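# Tie a tight knot in a rope with two arms

## Task

Make a knot in the rope and pull it snug so it is tight.

## Robot and tools

Robot: two arms, left_arm and right_arm, each with a two-finger gripper and a wrist camera. In the scene frame the origin sits at table-top height, halfway between the nominal arm bases. +x points out over the table, +z points up, and left_arm is on the +y side (image left/right does not follow this). Calibrated bases: left_arm at (+0.034, +0.350, +0.039) m, right_arm at (+0.021, -0.268, +0.023) m, both turned almost nothing about z.

Frames: every hand pose, Hand target and wrist-camera pose an arm reports is in that arm's own base frame. Fixed cameras and the table use the scene frame. Offsets run along the arm's own base axes, and rotations turn about the Hand target position. A gripper's fingers point along its +z and open and close along its y. end_effector_position is the spot between the finger pads, roughly 1 cm back from the tips. Reported hand numbers may be off by a few cm.

execute_actions(actions, cameras): actions is a list of actions. Each action is a table of up to 15 rows, and each row is one control step of 1/30 s. A table with fewer rows repeats its final row until 15 steps have run. Every row holds 14 numbers in [-1, 1]: dx, dy, dz, rx, ry, rz, opening for left_arm, then the same seven for right_arm. dx..rz are offsets, not poses. They are measured from that arm's Hand target as it was when the action began, never from the previous row, and sending the same offset again moves the arm further. 1.0 stands for 0.6 m or 180 degrees, and rx, ry, rz together form one rotation vector. opening is absolute: +1 is fully open (0.094 m), -1 is shut. Send 0 for all six pose numbers to hold an arm at its Hand target, and always resend the opening you want, because 0 is half open, not 'no change'. You get images only when actions is [] or cameras names some cameras. ['all'] gives every camera, [] gives none, and an unknown name rejects the call.

move(target, speed, blend, opening_speed, grip_force, blocking, cameras): drives each gripper in a straight line toward its target. target is either one 14-number row laid out as above or a list of up to 15 rows. Every row is an offset from the same starting Hand targets, not from the previous row. speed is the top path speed in m/s, from 0.002 to 2.9 with default 0.25. Turning is capped at twice that value in rad/s. You can give one number or one per target. blend, in metres, rounds the corners of a list; 0 means stop at each point. opening_speed sets how fast the commanded opening changes, in units per second on the -1..+1 scale, minimum 0.2. Use it for slow, gentle closing. grip_force is the limit per finger pad in newtons, 10 to 50, given as one value or one per arm. It stays in effect until you change it, and lower values close more slowly. blocking=false returns after about 0.5 s while the motion continues. A whole move lasts at most 10 s. Paths ignore obstacles, including the other arm. The result includes a 'move:' line giving the outcome (done, off_target, moving, held, fault) and any limits that acted (limits=paced means the pose was clipped; limits=held means steps were withheld). An arm is done when it rests within 10 mm and 2 degrees of its target, which says nothing about contact.

wait(seconds 0 to 10): lets time pass with the last commands held, or lets a running move continue. stop(): brings a running move to rest, which needs some braking distance. zoom_image(camera, region [x0, y0, x1, y1]): gives a closer look at a region of that camera's latest image, no more than 504 px on a side. read_manual: licence text only. finished_scene(scene): ends the current scene, giving its number. Call it only once the knot holds with the robot let go.

Cameras, all 896x504: cam_head_left, cam_head_right, cam_high, cam_low, cam_left_wrist, cam_right_wrist. Wrist images may show a moment earlier while the arm moves.

Results: for each arm you get end_effector_position (m) and end_effector_quat_wxyz in the base frame, the Hand target (the last commanded pose after clipping, which is the base for the next offsets), Tool commands, and grip_measured (measured opening on the command scale). With nothing held it reads up to about 2.5 mm wide. The last Joint positions number is the opening in metres. Also reported: joint torques (these include gravity and are noisy), joint velocities, which can read 'within noise', and motor temperatures. Results from execute_actions also list positions at some steps.

Behaviour: commanded orientation is clipped each step to within 40 degrees of the current one. Grippers often stop a few cm short because of friction and weight, and waiting does not close that gap. Send the leftover distance as a new offset. An arm blocked by something keeps pushing until you command it back past its gripper. Near full squeeze, grip force jumps to the set limit, so close gently on the rope.

Avoid: letting any part of the rope go more than a finger's width below the table top, or letting anything leave the table. Avoid fast contacts, hard pushes, dropping or releasing moving items, and the arms or grippers touching or squeezing each other. A gripper closing on the other arm's fingers counts as a press between the arms. The wrist-camera cable touching things counts as a touch. Steer around each arm's own base rather than close past it. Avoid long stretched-out holds: a MOTOR HOT line shows at 75 °C, and at 90 °C the arm folds up and stops for good. Items may occasionally get nudged by outside pushes.

Each tool is called after "Call:" in YAML: its name, and indented under it one key for each argument.

## Session

Call:
execute_actions:
  actions: []

Scene clock: 0.00 s.
left_arm: end_effector_position=(+0.3954, +0.0488, +0.1126) grip_measured=+1.000 end_effector_quat_wxyz=(+0.607, -0.098, +0.787, +0.050) | right_arm: end_effector_position=(+0.3911, -0.0388, +0.1070) grip_measured=+1.000 end_effector_quat_wxyz=(+0.584, +0.097, +0.802, -0.077)
Joint positions: left_arm=[0.054 1.534 0.345 0.925 -0.146 -0.081 0.094] | right_arm=[0.012 1.499 0.36 0.818 0.249 0.072 0.094]
Joint velocities: within noise
Joint torques (N m): no reading
Motor temperatures (°C): left_arm=[29 43 34 31 31 31 29] | right_arm=[30 46 38 32 30 31 30]
Heat: left arm: 43 °C; right arm: 46 °C.
Hand target: left_arm +0.3957, +0.0489, +0.1127; +0.606, -0.098, +0.788, +0.050 | right_arm +0.3916, -0.0390, +0.1081; +0.584, +0.097, +0.802, -0.077
Tool commands: left_gripper/opening=+1.0 right_gripper/opening=+1.0
camera_calibration:
cam_left_wrist: T_world_to_cam=[[0.195727, -0.9802, 0.0299935, -0.0309013], [-0.6229, -0.147888, -0.768196, 0.377148], [0.757421, 0.131674, -0.639512, -0.141227], [0, 0, 0, 1]] pos_world=[0.347942, 0.0440819, 0.200334]
cam_right_wrist: T_world_to_cam=[[-0.245398, -0.969327, 0.0135978, 0.0580109], [-0.624685, 0.14739, -0.76684, 0.373242], [0.741315, -0.196676, -0.641694, -0.143542], [0, 0, 0, 1]] pos_world=[0.353805, -0.0270119, 0.193318]

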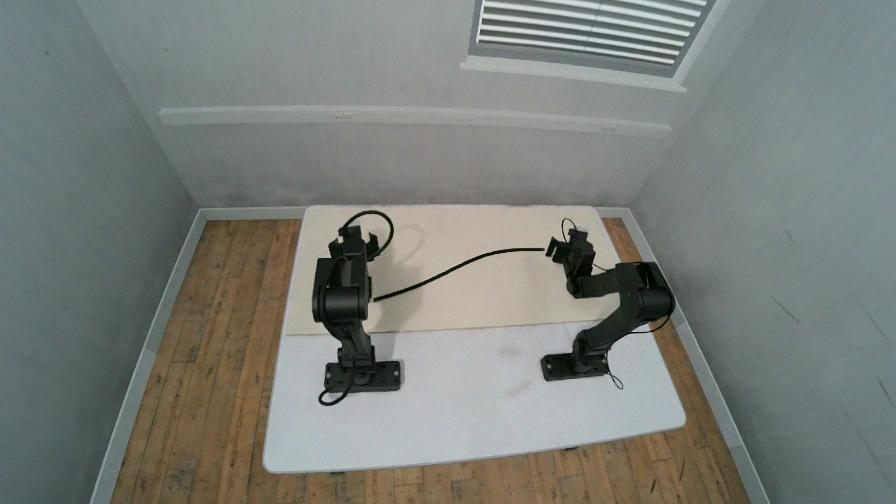

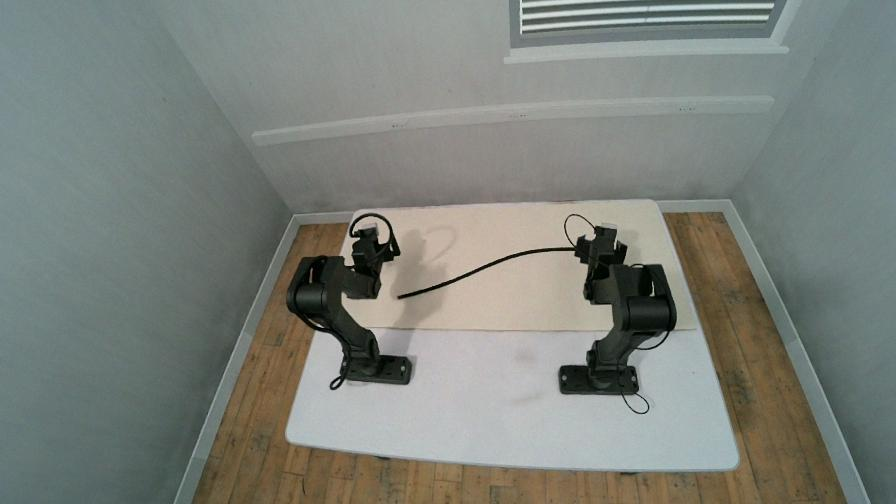

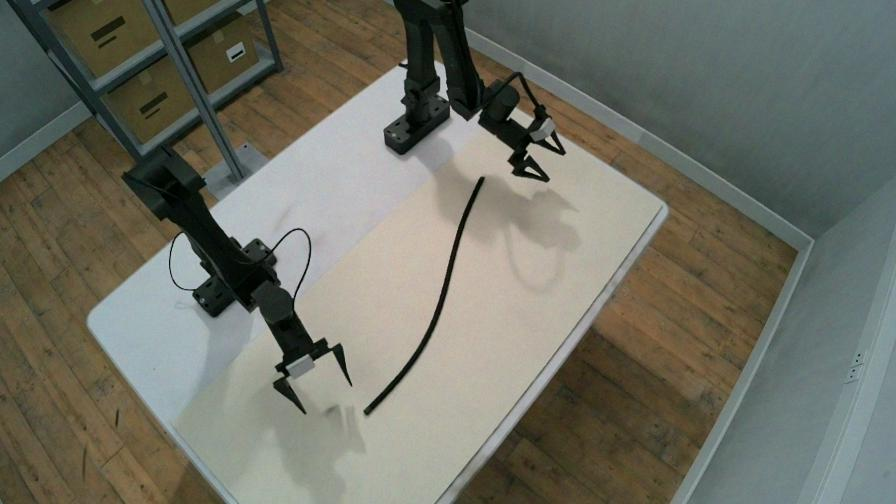

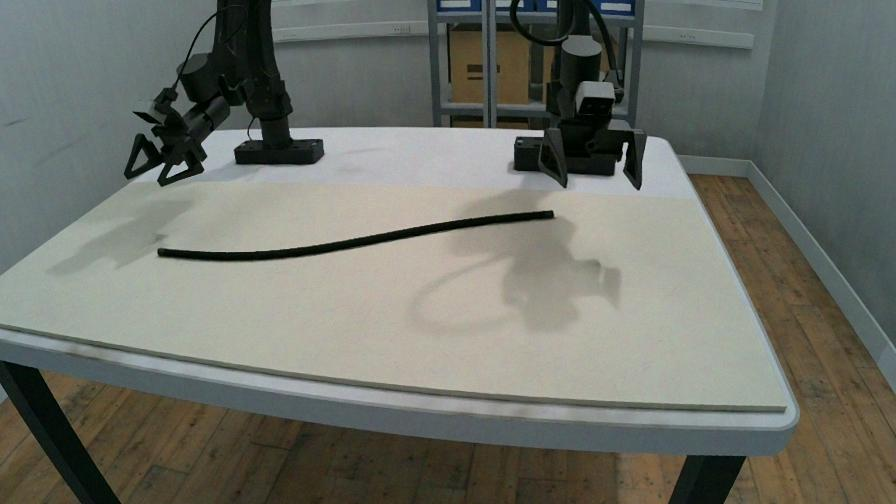

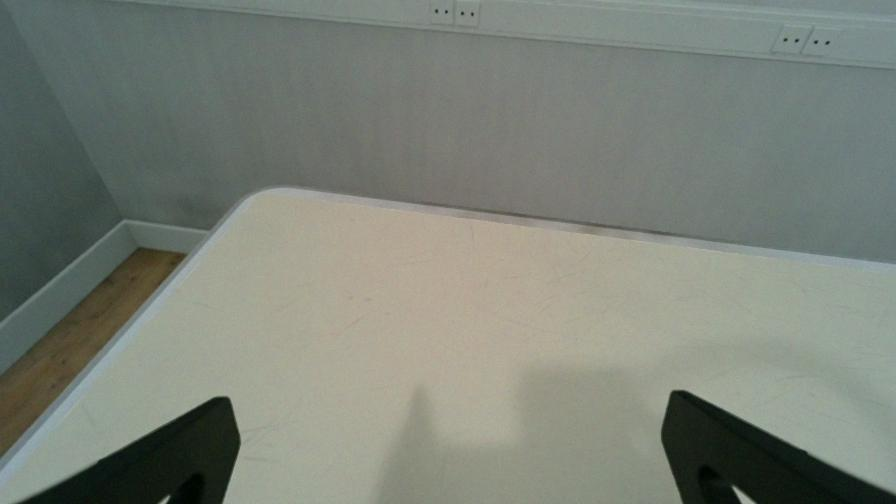

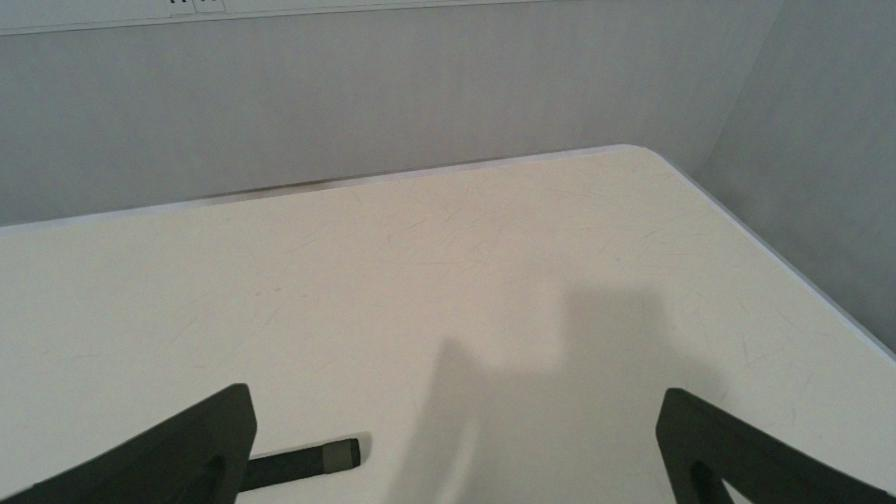

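Call:
move:
  target:
    - [-0.033,-0.117,0.0,-0.0775,0.408,-0.010,-0.4,0.06,0.05,0.03,0.1015,0.388,-0.003,-0.4]
    - [-0.1595,-0.2317,-0.02,-0.4057,0.2252,0.4584,-0.4,0.093,0.102,0.02,0.287,0.302,-0.278,-0.4]
  speed: 0.5
  blend: [0.04,0]
  cameras: ["cam_left_wrist","cam_right_wrist","cam_high"]

Scene clock: 76.93 s.
left_arm: end_effector_position=(+0.3037, -0.0920, +0.0998) grip_measured=-0.398 end_effector_quat_wxyz=(+0.034, +0.790, -0.612, +0.007) | right_arm: end_effector_position=(+0.4461, +0.0190, +0.1260) grip_measured=-0.397 end_effector_quat_wxyz=(+0.010, +0.588, +0.809, +0.009)
Joint positions: left_arm=[-0.259 1.762 1.411 -1.234 0.068 -2.081 0.028] | right_arm=[0.04 2.296 2.298 -1.546 -0.002 1.298 0.028]
Joint torques (N m): left_arm=[0.58 -10.99 4.83 0.38 0.06 -0.1] | right_arm=[0.57 -8.9 8.79 0.32 0.01 0.12]
Motor temperatures (°C): left_arm=[29 43 35 38 31 31 29] | right_arm=[30 45 40 37 30 31 30]
Heat: left arm: 43 °C; right arm: 45 °C.
Hand target: left_arm +0.3000, -0.0901, +0.1007; +0.000, +0.831, -0.556, +0.000 | right_arm +0.4474, +0.0222, +0.1201; +0.000, +0.588, +0.809, +0.000
Off the commanded pose: left_arm 0.004 m, 9 deg | right_arm 0.007 m, 2 deg.
joint sent to its limit (left arm) — joint 6 (wrist roll), lower limit. The joint targets are off in orientation, not in position.
joint sent to its limit (right arm) — joint 4 (wrist pitch), lower limit. The joint targets still meet the commanded pose.
move: off_target (left_arm)
camera_calibration:
cam_left_wrist: T_world_to_cam=[[0.97176, 0.234225, -0.0286686, -0.268741], [0.220126, -0.856017, 0.467739, -0.155153], [0.0850153, -0.460841, -0.883401, 0.112651], [0, 0, 0, 1]] pos_world=[0.285728, -0.0179534, 0.164383]
cam_right_wrist: T_world_to_cam=[[-0.950174, -0.310806, -0.0238599, 0.433828], [-0.297153, 0.879989, 0.370566, 0.11038], [-0.0941774, 0.359192, -0.9285, 0.237593], [0, 0, 0, 1]] pos_world=[0.467388, -0.0476388, 0.190053]
Images, in order (width x height): cam_high 896x504, cam_left_wrist 896x504, cam_right_wrist 896x504.

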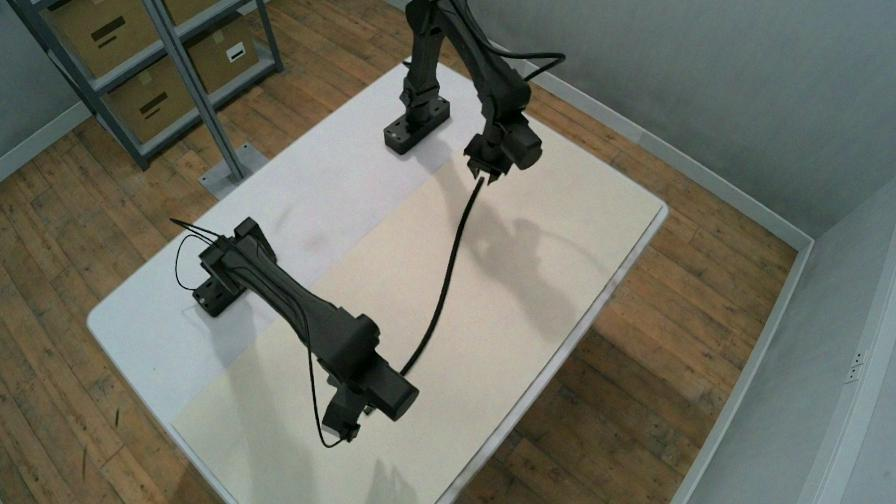

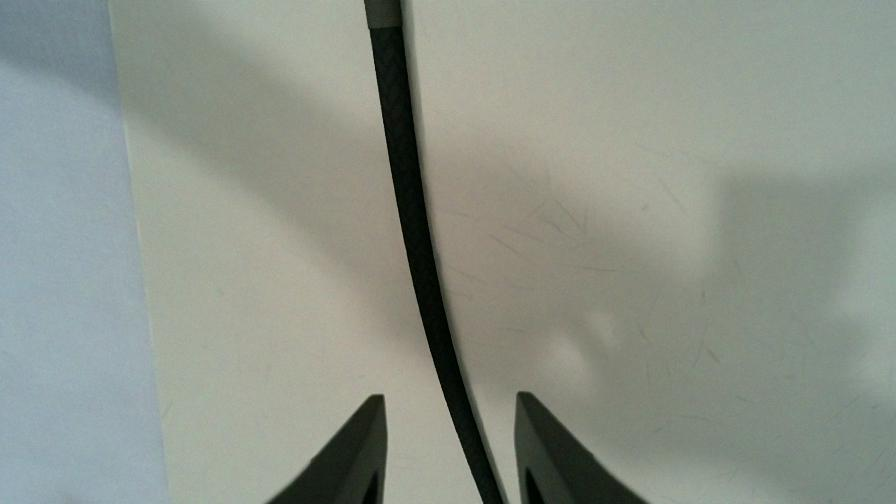

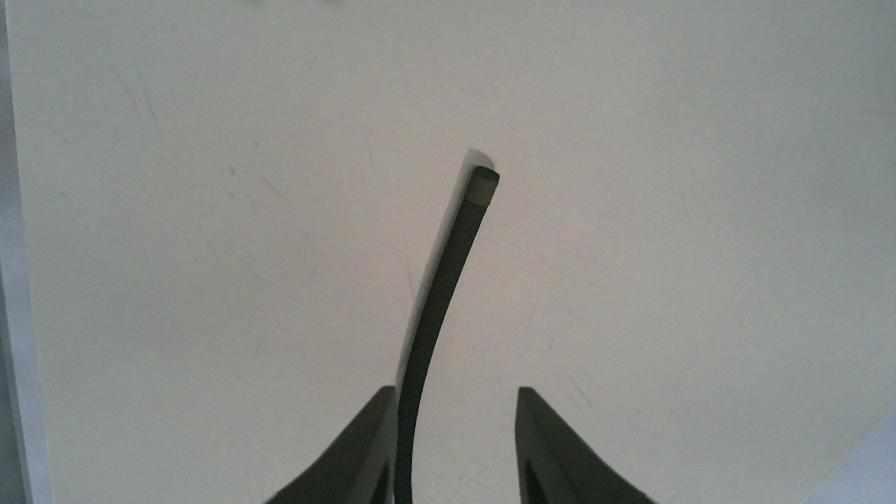

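Call:
move:
  target:
    - [-0.058,0.05,-0.12,0,0,-0.053,-0.4,-0.006,0.01,-0.13,0,0,-0.089,-0.4]
    - [-0.058,0.05,-0.223,0,0,-0.053,-0.4,-0.006,0.01,-0.25,0,0,-0.089,-0.4]
    - [-0.058,0.05,-0.223,0,0,-0.053,-0.95,-0.006,0.01,-0.25,0,0,-0.089,-0.95]
  speed: [0.3,0.15,0.15]
  blend: [0.02,0,0]
  cameras: ["cam_left_wrist","cam_right_wrist"]

Scene clock: 96.37 s.
left_arm: end_effector_position=(+0.2644, -0.0648, -0.0229) grip_measured=-0.817 end_effector_quat_wxyz=(+0.009, +0.780, -0.625, +0.002) | right_arm: end_effector_position=(+0.4461, +0.0257, -0.0065) grip_measured=-0.778 end_effector_quat_wxyz=(+0.006, +0.695, +0.719, +0.010)
Joint positions: left_arm=[-0.232 1.764 0.886 -0.697 0.018 -2.023 0.009] | right_arm=[0.053 2.314 1.796 -1.03 -0.005 1.591 0.01]
Joint torques (N m): left_arm=[0.54 -6.22 3.78 0.79 -0.2 0.02] | right_arm=[0.55 -8.54 4.52 0.99 0.04 0.1]
Heat: left arm: 42 °C; right arm: 46 °C.
Hand target: left_arm +0.2651, -0.0600, -0.0331; +0.000, +0.782, -0.623, +0.000 | right_arm +0.4438, +0.0280, -0.0299; +0.000, +0.695, +0.719, +0.000
Off the commanded pose: left_arm 0.011 m, 1 deg | right_arm 0.024 m, 1 deg.
move: off_target (left_arm, right_arm); target 3's new opening was sent with right_arm's hand 0.024 m and 1 deg from that target
camera_calibration:
cam_left_wrist: T_world_to_cam=[[0.978993, 0.203833, 0.00489162, -0.243503], [0.181564, -0.882448, 0.433958, -0.0580914], [0.0927718, -0.423954, -0.90092, 0.020126], [0, 0, 0, 1]] pos_world=[0.247068, 0.00690394, 0.0445322]
cam_right_wrist: T_world_to_cam=[[-0.999113, -0.0363072, -0.0213274, 0.447613], [-0.0416969, 0.923665, 0.380926, 0.0384763], [0.00586901, 0.381477, -0.92436, 0.0669574], [0, 0, 0, 1]] pos_world=[0.448427, -0.0448304, 0.0567825]
Images, in order (width x height): cam_left_wrist 896x504, cam_right_wrist 896x504.

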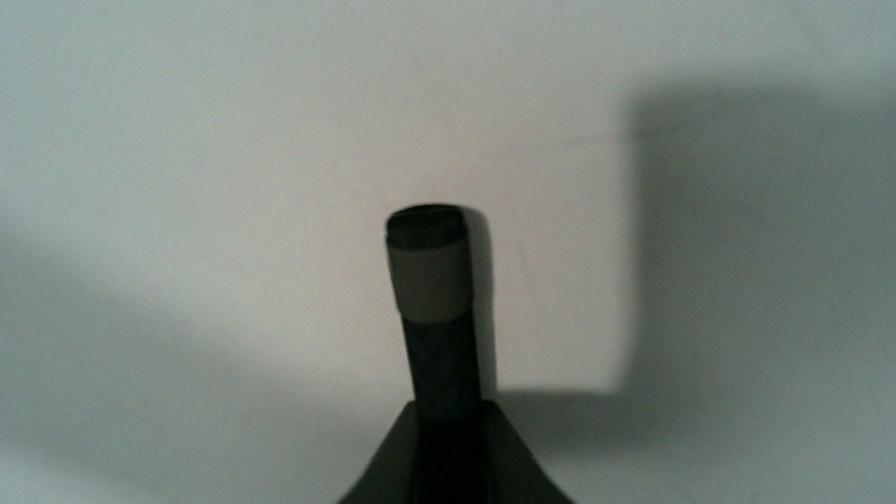

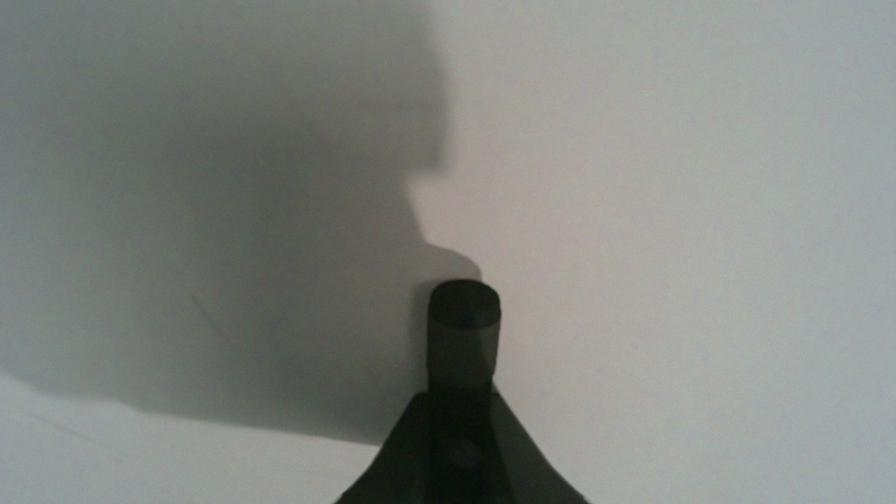

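Call:
move:
  target:
    - [0.04,0,0.12,0,0,-0.05,-0.95,0,0.02,0.13,0,0,0.05,-0.95]
    - [0.25,-0.03,0.13,0,0,-0.28,-0.95,0.07,0.10,0.13,0,0,0.38,-0.95]
    - [0.443,-0.14,0.08,0,0,-0.572,-0.95,0.06,0.22,0.13,0,0,0.75,-0.95]
    - [0.443,-0.14,0,0,0,-0.572,-0.95,0.06,0.22,0.11,0,0,0.75,-0.95]
  speed: 0.25
  blend: [0.03,0.04,0.03,0]
  cameras: ["cam_left_wrist","cam_right_wrist","cam_high","cam_low"]

Scene clock: 116.80 s.
left_arm: end_effector_position=(+0.5258, -0.1421, -0.0147) grip_measured=-0.817 end_effector_quat_wxyz=(+0.041, -0.005, +0.999, -0.018) | right_arm: end_effector_position=(+0.4800, +0.1576, +0.0454) grip_measured=-0.778 end_effector_quat_wxyz=(+0.010, -0.393, +0.919, +0.000)
Joint positions: left_arm=[-0.261 2.893 2.857 -1.447 0.014 -0.271 0.009] | right_arm=[0.314 2.664 2.647 -1.534 -0.003 -0.494 0.01]
Joint torques (N m): left_arm=[-0.39 -13.61 7.41 0.81 -0.16 0.06] | right_arm=[0.32 -10.51 9.02 0.35 0.03 0]
Heat: left arm: 43 °C; right arm: 47 °C.
Hand target: left_arm +0.5309, -0.1441, -0.0331; +0.000, +0.001, +1.000, +0.000 | right_arm +0.4797, +0.1601, +0.0362; +0.000, -0.399, +0.917, +0.000
Off the commanded pose: left_arm 0.019 m, 5 deg | right_arm 0.010 m, 1 deg.
elbow stopped short (left arm): the move would have taken joint 3 (elbow) straighter than the controller allows.
move: off_target (left_arm); blend cut to 0.024 m at target 3
camera_calibration:
cam_left_wrist: T_world_to_cam=[[-0.00821939, -0.998631, 0.0516617, -0.134834], [-0.938452, 0.0255441, 0.344465, 0.539302], [-0.345313, -0.0456507, -0.937377, 0.254057], [0, 0, 0, 1]] pos_world=[0.59273, -0.136828, 0.0593425]
cam_right_wrist: T_world_to_cam=[[0.72533, -0.688339, 0.00925828, -0.23906], [-0.645055, -0.674901, 0.358348, 0.440867], [-0.240417, -0.265893, -0.933542, 0.285057], [0, 0, 0, 1]] pos_world=[0.526314, 0.208782, 0.110342]
Images, in order (width x height): cam_high 896x504, cam_low 896x504, cam_left_wrist 896x504, cam_right_wrist 896x504.

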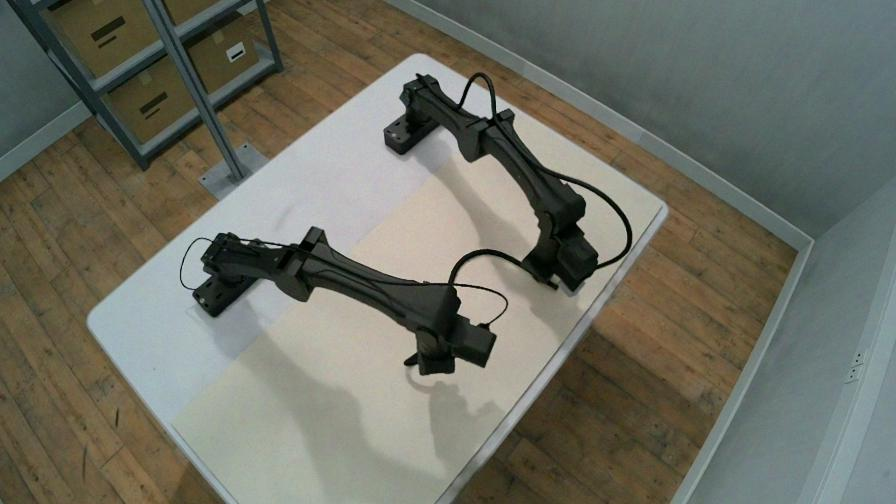

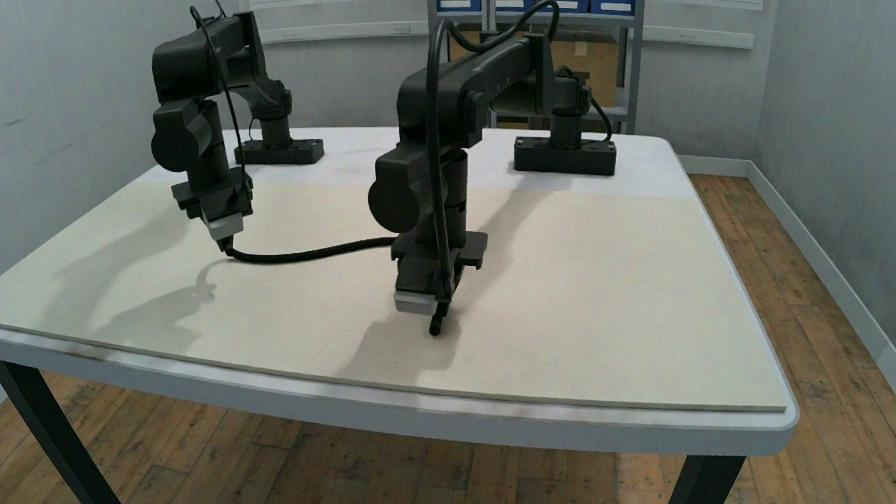

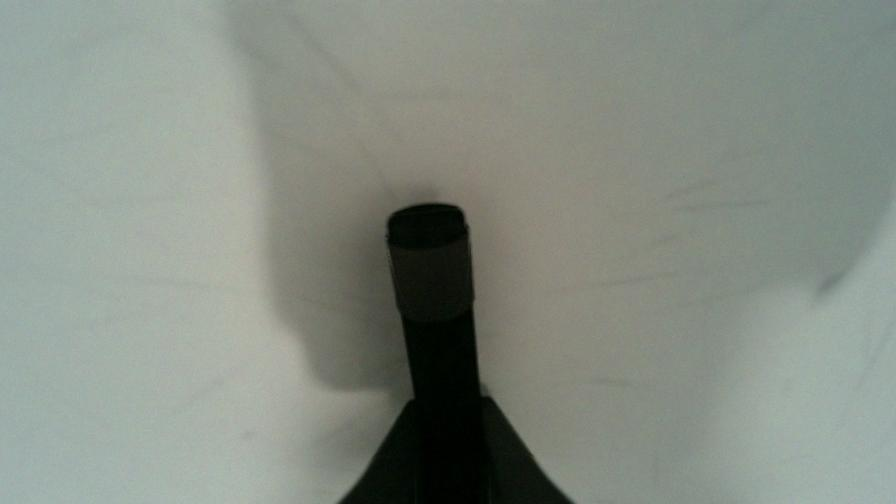

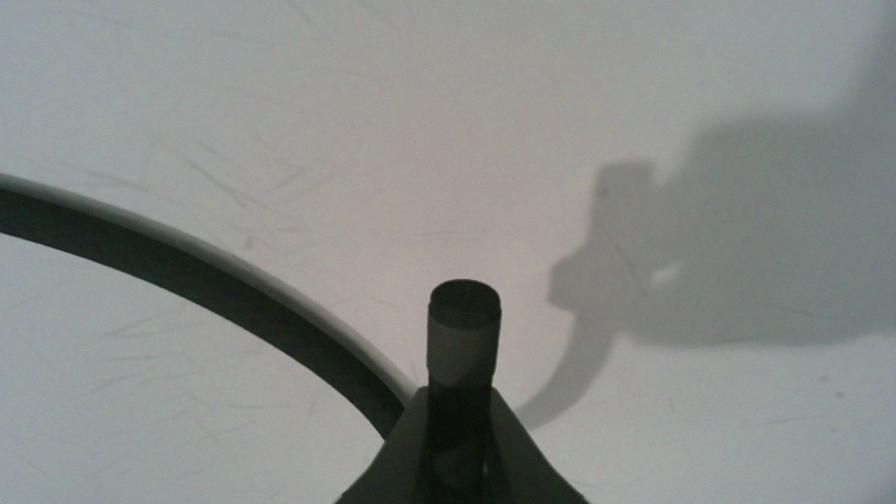

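Call:
move:
  target:
    - [0,0,0,0,0,0,-0.4,0,0,0,0,0,0,-0.95]
    - [0,0,0.14,0,0,0,-0.4,0,0,0,0,0,0,-0.95]
    - [-0.28,0.37,0.30,0,0,0,-0.4,0,0,0,0,0,0,-0.95]
  speed: [0.2,0.2,0.5]
  blend: [0,0.03,0]
  cameras: ["cam_low","cam_right_wrist","cam_high","cam_head_left"]

Scene clock: 126.07 s.
left_arm: end_effector_position=(+0.3626, +0.0803, +0.1522) grip_measured=-0.402 end_effector_quat_wxyz=(+0.000, -0.003, +1.000, +0.005) | right_arm: end_effector_position=(+0.4800, +0.1576, +0.0454) grip_measured=-0.778 end_effector_quat_wxyz=(+0.010, -0.394, +0.919, +0.000)
Joint positions: left_arm=[0.211 1.967 1.889 -1.489 -0.009 0.204 0.028] | right_arm=[0.314 2.664 2.647 -1.534 -0.003 -0.495 0.01]
Joint torques (N m): left_arm=[-0.09 -11.02 4.92 0.52 0.08 0.06] | right_arm=[0.44 -10.48 9.1 0.34 0.02 -0.02]
Heat: left arm: 46 °C; right arm: 48 °C.
Hand target: left_arm +0.3630, +0.0779, +0.1469; +0.000, +0.001, +1.000, +0.000 | right_arm +0.4797, +0.1602, +0.0362; +0.000, -0.399, +0.917, +0.000
Off the commanded pose: left_arm 0.006 m, 1 deg | right_arm 0.010 m, 1 deg.
elbow stopped short (left arm): the move would have taken joint 3 (elbow) straighter than the controller allows.
move: done
camera_calibration:
cam_right_wrist: T_world_to_cam=[[0.725854, -0.687787, 0.00923733, -0.239382], [-0.644534, -0.675394, 0.358356, 0.440763], [-0.240234, -0.266068, -0.933539, 0.285023], [0, 0, 0, 1]] pos_world=[0.526315, 0.208881, 0.110342]
Images, in order (width x height): cam_head_left 896x504, cam_high 896x504, cam_low 896x504, cam_right_wrist 896x504.

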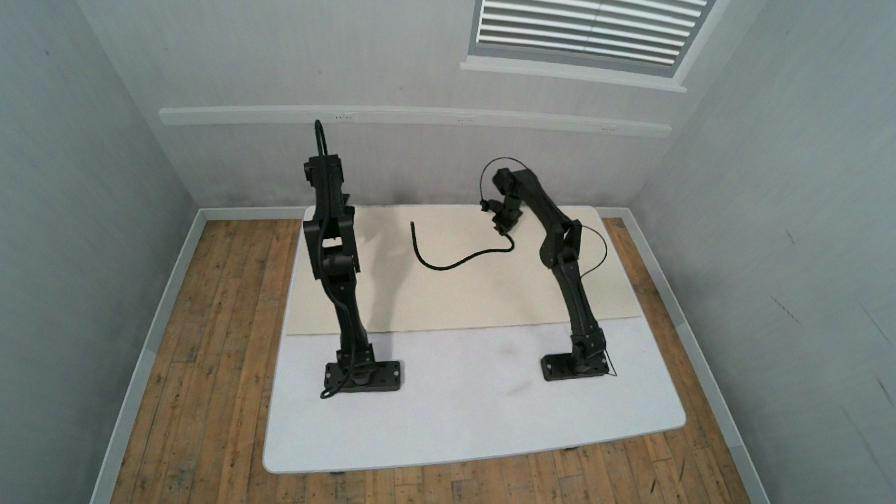

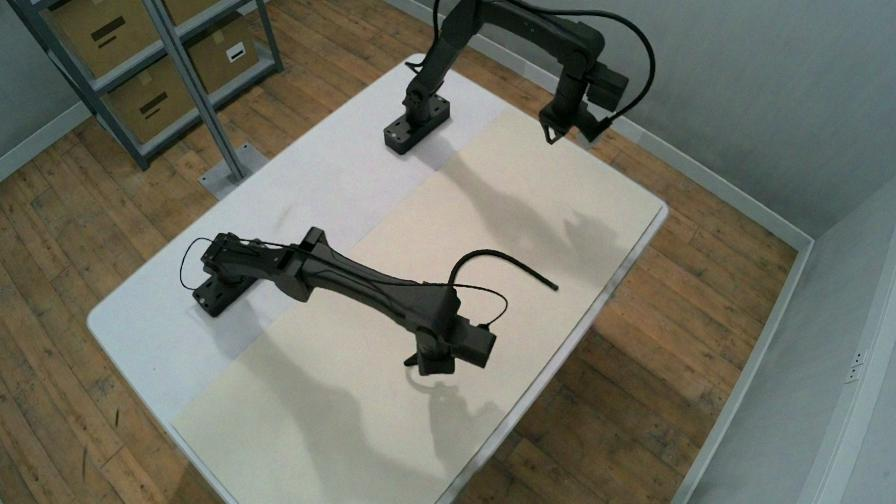

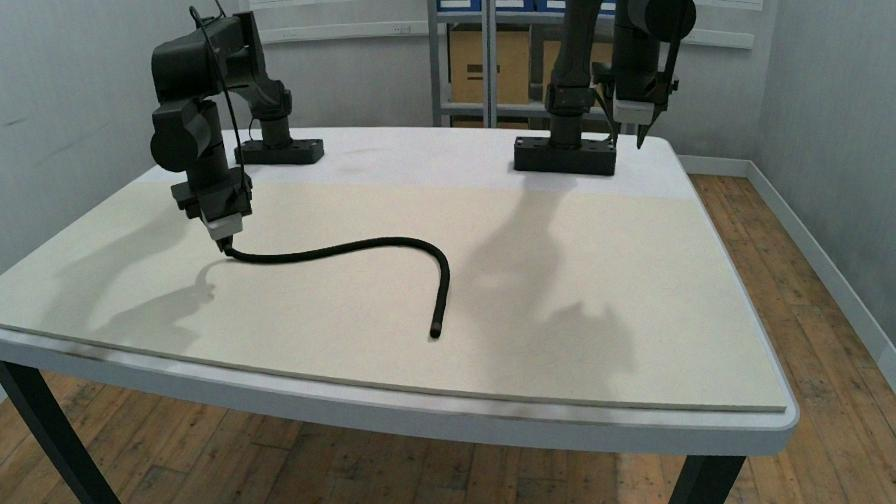

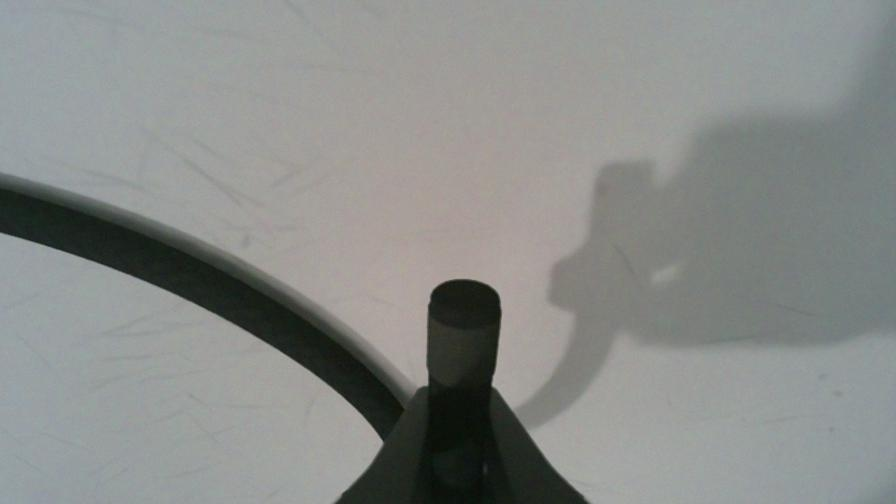

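Call:
move:
  target:
    - [0,0,0,0,0,0,-0.4,0.058,0.133,0.033,0,0,0.083,-0.95]
    - [0,0,0,0,0,0,-0.4,0.058,0.30,0.033,0,0,0.222,-0.95]
    - [0,0,0,0,0,0,-0.4,0.017,0.433,0.033,0,0,0.361,-0.95]
    - [0,0,0,0,0,0,-0.4,-0.041,0.508,0.033,0,0,0.528,-0.95]
    - [0,0,0,0,0,0,-0.4,-0.091,0.525,0.0,0,0,0.639,-0.95]
    - [0,0,0,0,0,0,-0.4,-0.091,0.525,-0.094,0,0,0.639,-0.95]
  speed: 0.25
  blend: [0.04,0.04,0.04,0.03,0.02,0]
  cameras: ["cam_low","cam_right_wrist","cam_high","cam_left_wrist"]

Scene clock: 152.20 s.
left_arm: end_effector_position=(+0.3627, +0.0803, +0.1522) grip_measured=-0.402 end_effector_quat_wxyz=(+0.001, -0.003, +1.000, +0.005) | right_arm: end_effector_position=(+0.4300, +0.4740, +0.0029) grip_measured=-0.778 end_effector_quat_wxyz=(-0.199, +0.959, -0.157, +0.129)
Joint positions: left_arm=[0.211 1.967 1.889 -1.489 -0.009 0.205 0.028] | right_arm=[0.832 2.909 2.853 -1.036 0 -1.984 0.01]
Joint torques (N m): left_arm=[-0.1 -11 4.9 0.51 0.08 0.06] | right_arm=[0.51 -11.37 8.16 1.48 0 -0.03]
Motor temperatures (°C): left_arm=[29 46 35 34 31 31 30] | right_arm=[30 50 41 34 30 31 32]
Heat: left arm: 46 °C; right arm: 50 °C.
Hand target: left_arm +0.3630, +0.0779, +0.1469; +0.000, +0.001, +1.000, +0.000 | right_arm +0.4253, +0.4751, -0.0202; +0.000, +0.988, -0.156, +0.000
Off the commanded pose: left_arm 0.006 m, 1 deg | right_arm 0.024 m, 27 deg.
elbow stopped short (right arm): the move would have taken joint 3 (elbow) straighter than the controller allows.
move: off_target (right_arm)
camera_calibration:
cam_left_wrist: T_world_to_cam=[[-0.00903312, -0.99994, 0.00619729, 0.084646], [-0.90783, 0.0107991, 0.4192, 0.30184], [-0.419242, -0.0018394, -0.907873, 0.383076], [0, 0, 0, 1]] pos_world=[0.435386, 0.082086, 0.220728]
cam_right_wrist: T_world_to_cam=[[0.246956, 0.871996, 0.422653, -0.519839], [0.734344, -0.45299, 0.505509, -0.0613509], [0.632259, 0.185534, -0.752214, -0.27227], [0, 0, 0, 1]] pos_world=[0.345575, 0.476022, 0.0459196]
Images, in order (width x height): cam_high 896x504, cam_low 896x504, cam_left_wrist 896x504, cam_right_wrist 896x504.

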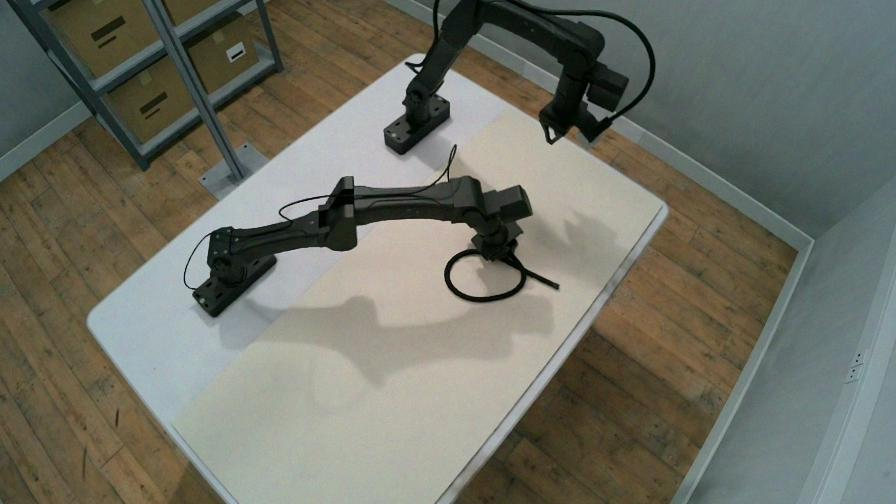

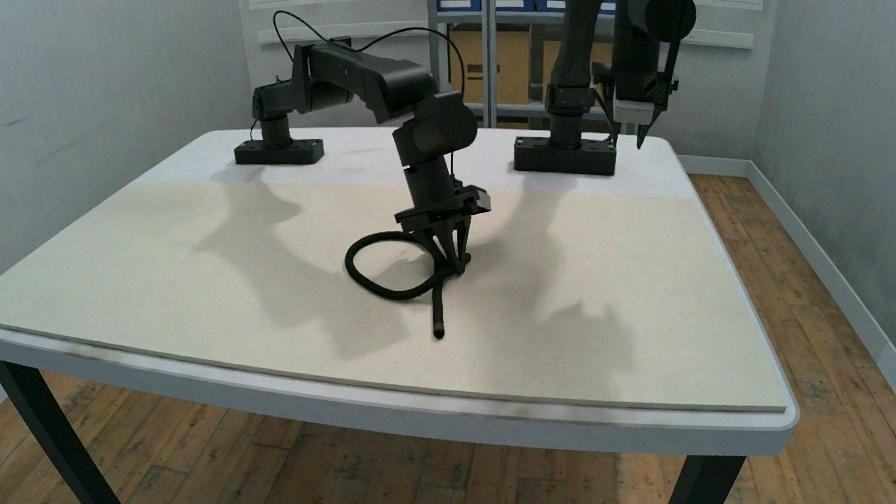

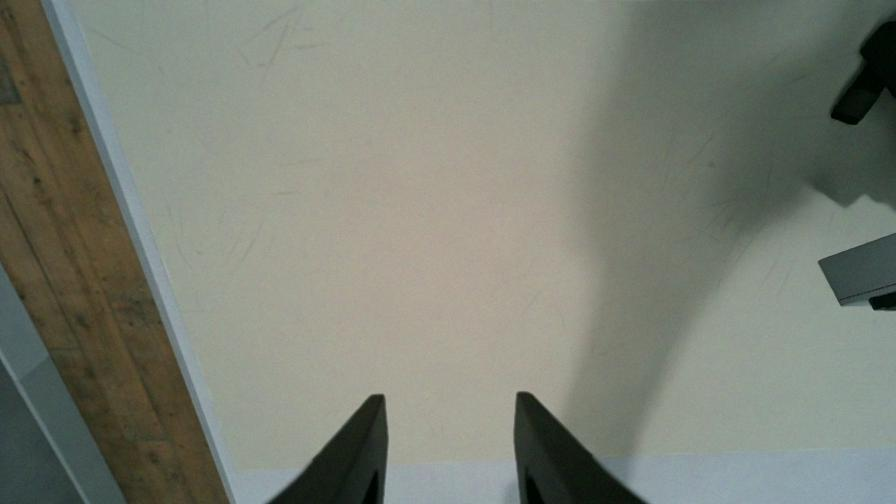

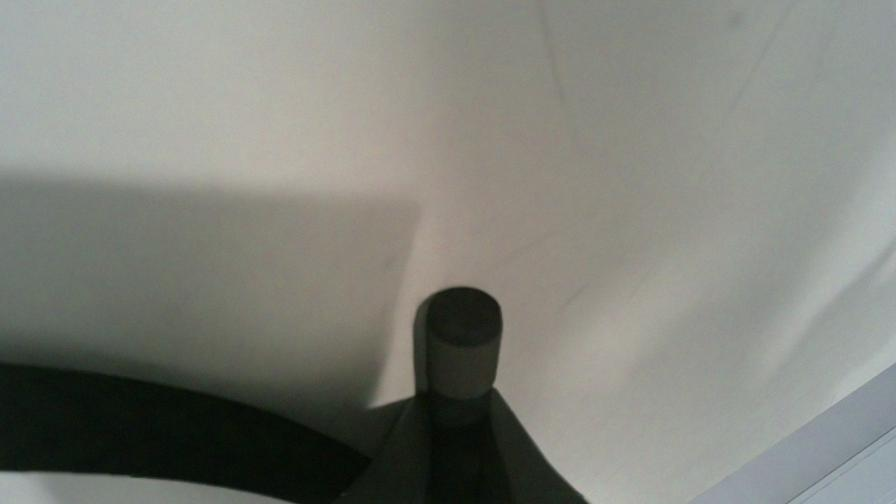

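Call:
move:
  target:
    - [0,0,0,0,0,0,-0.4,0,0,-0.05,0,0,0,-0.95]
    - [0,0,0,0,0,0,-0.4,0,0,-0.05,0,0,0,-0.4]
    - [0,0,0,0,0,0,-0.4,0,0,0.16,0,0,0,-0.4]
    - [0,0,0,0,0,0,-0.4,-0.1,-0.5,0.2,0,0,-0.6,-0.4]
  speed: [0.1,0.2,0.2,0.5]
  blend: [0,0,0.03,0]
  cameras: ["cam_low","cam_high","cam_head_left","cam_right_wrist"]

Call:
zoom_image:
  camera: "cam_high"
  region: [400, 220, 600, 332]

Scene clock: 169.37 s.
left_arm: end_effector_position=(+0.3627, +0.0803, +0.1522) grip_measured=-0.402 end_effector_quat_wxyz=(+0.001, -0.003, +1.000, +0.005) | right_arm: end_effector_position=(+0.3669, +0.1744, +0.0920) grip_measured=-0.403 end_effector_quat_wxyz=(-0.014, -0.456, +0.890, -0.002)
Joint positions: left_arm=[0.211 1.967 1.889 -1.489 -0.009 0.205 0.028] | right_arm=[0.443 2.136 1.899 -1.363 0.005 -0.503 0.028]
Joint torques (N m): left_arm=[-0.09 -11.02 4.92 0.51 0.08 0.06] | right_arm=[0.1 -12.86 4.72 0.53 -0.04 0.09]
Heat: left arm: 46 °C; right arm: 52 °C.
Hand target: left_arm +0.3630, +0.0779, +0.1469; +0.000, +0.001, +1.000, +0.000 | right_arm +0.3652, +0.1752, +0.0998; +0.000, -0.454, +0.891, +0.000
Off the commanded pose: left_arm 0.006 m, 1 deg | right_arm 0.008 m, 2 deg.
elbow stopped short (right arm): the move would have taken joint 3 (elbow) straighter than the controller allows.
move: done; target 2's new opening was sent with right_arm's hand 0.050 m and 28 deg from that target
camera_calibration:
cam_right_wrist: T_world_to_cam=[[0.813022, -0.58218, -0.00785169, -0.195021], [-0.530734, -0.746587, 0.401159, 0.32911], [-0.239409, -0.321984, -0.915975, 0.313658], [0, 0, 0, 1]] pos_world=[0.408319, 0.233165, 0.153746]
Images, in order (width x height): cam_head_left 896x504, cam_high 896x504, cam_low 896x504, cam_right_wrist 896x504.

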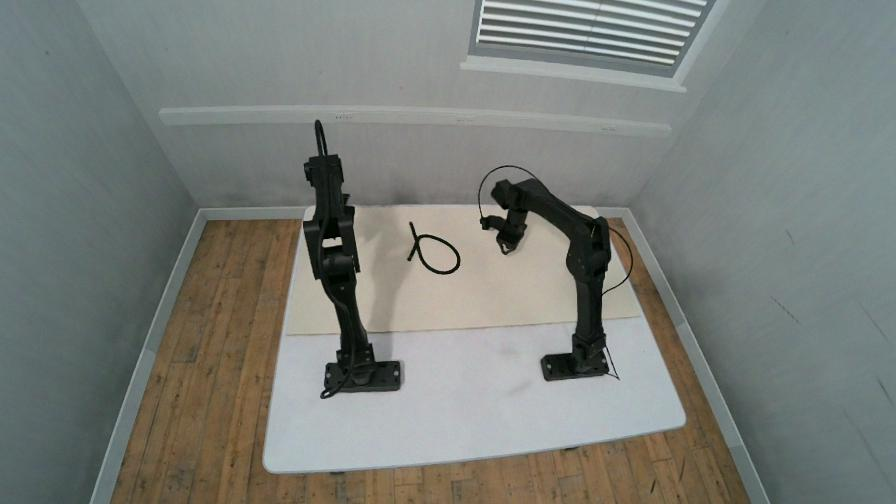

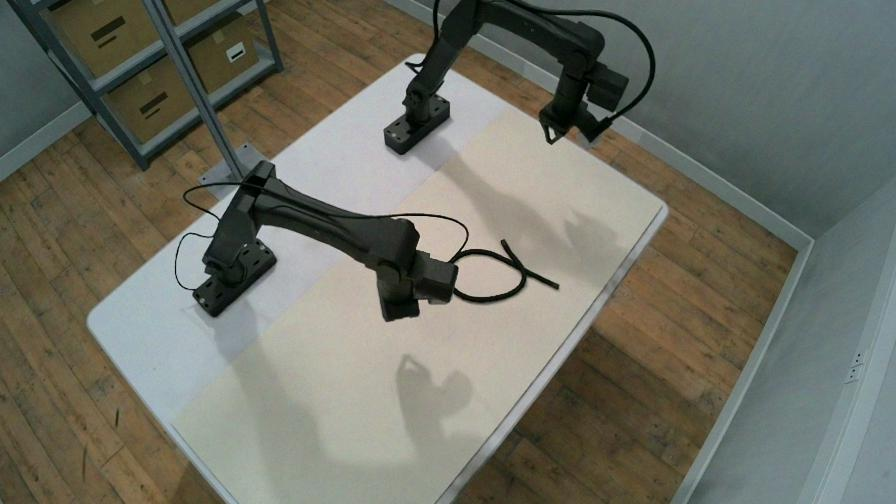

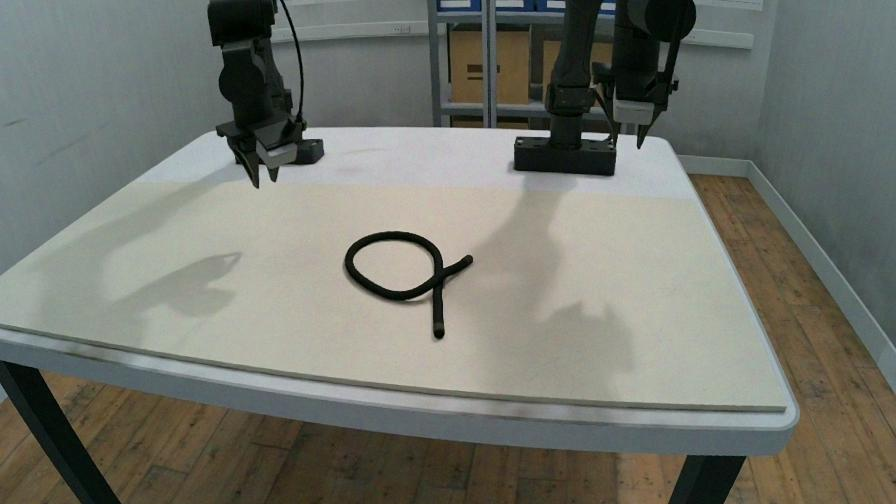

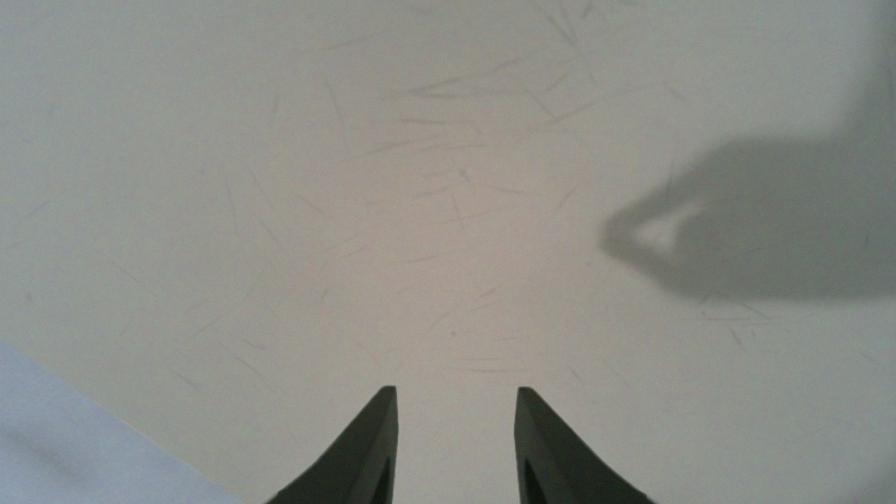

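Scaled by 2.520.

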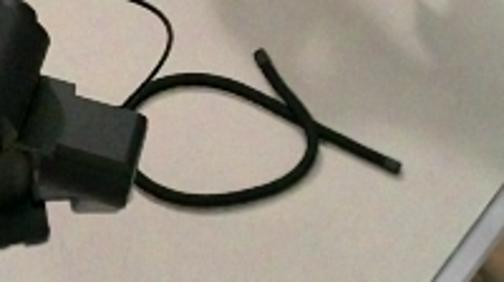

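Call:
move:
  target: [0.092,-0.442,-0.112,-0.0646,0.0204,0.194,-0.4,0,0,0,0,0,0,-0.4]
  speed: 0.4
  cameras: ["cam_left_wrist"]

Scene clock: 184.60 s.
left_arm: end_effector_position=(+0.4069, -0.1859, +0.0802) grip_measured=-0.402 end_effector_quat_wxyz=(-0.041, -0.295, +0.950, -0.092) | right_arm: end_effector_position=(+0.3670, +0.1745, +0.0920) grip_measured=-0.403 end_effector_quat_wxyz=(-0.014, -0.455, +0.890, -0.002)
Joint positions: left_arm=[-0.352 2.232 1.992 -1.283 0.197 -0.958 0.028] | right_arm=[0.443 2.136 1.899 -1.362 0.005 -0.503 0.028]
Joint torques (N m): left_arm=[0.55 -11.66 9.46 0.54 0.11 -0.06] | right_arm=[0.1 -12.86 4.71 0.58 -0.04 0.09]
Heat: left arm: 46 °C; right arm: 54 °C.
Hand target: left_arm +0.4181, -0.1874, +0.0798; -0.032, -0.299, +0.949, -0.100 | right_arm +0.3653, +0.1752, +0.0998; +0.000, -0.454, +0.891, +0.000
Off the commanded pose: left_arm 0.011 m, 1 deg | right_arm 0.008 m, 2 deg.
move: off_target (left_arm)
camera_calibration:
cam_left_wrist: T_world_to_cam=[[0.555445, -0.814157, 0.169202, -0.388862], [-0.748356, -0.400699, 0.528587, 0.224849], [-0.362554, -0.420225, -0.831845, 0.228788], [0, 0, 0, 1]] pos_world=[0.467206, -0.130356, 0.13726]
Images, in order (width x height): cam_left_wrist 896x504.

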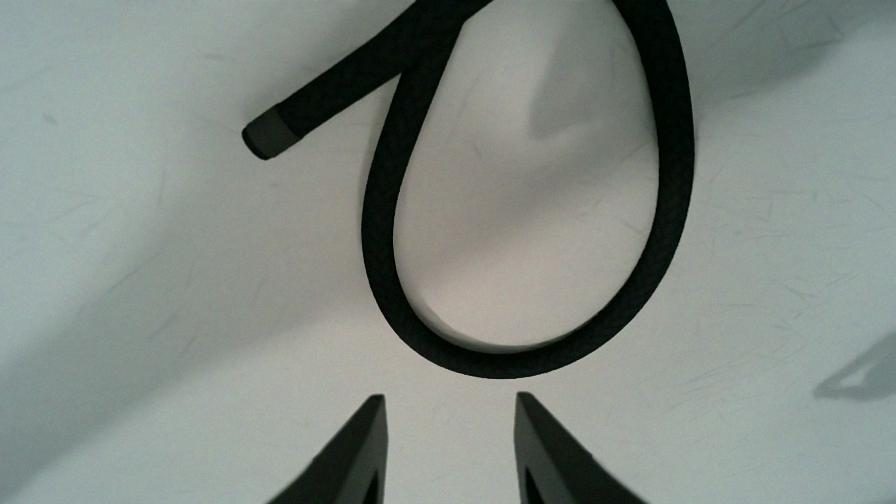

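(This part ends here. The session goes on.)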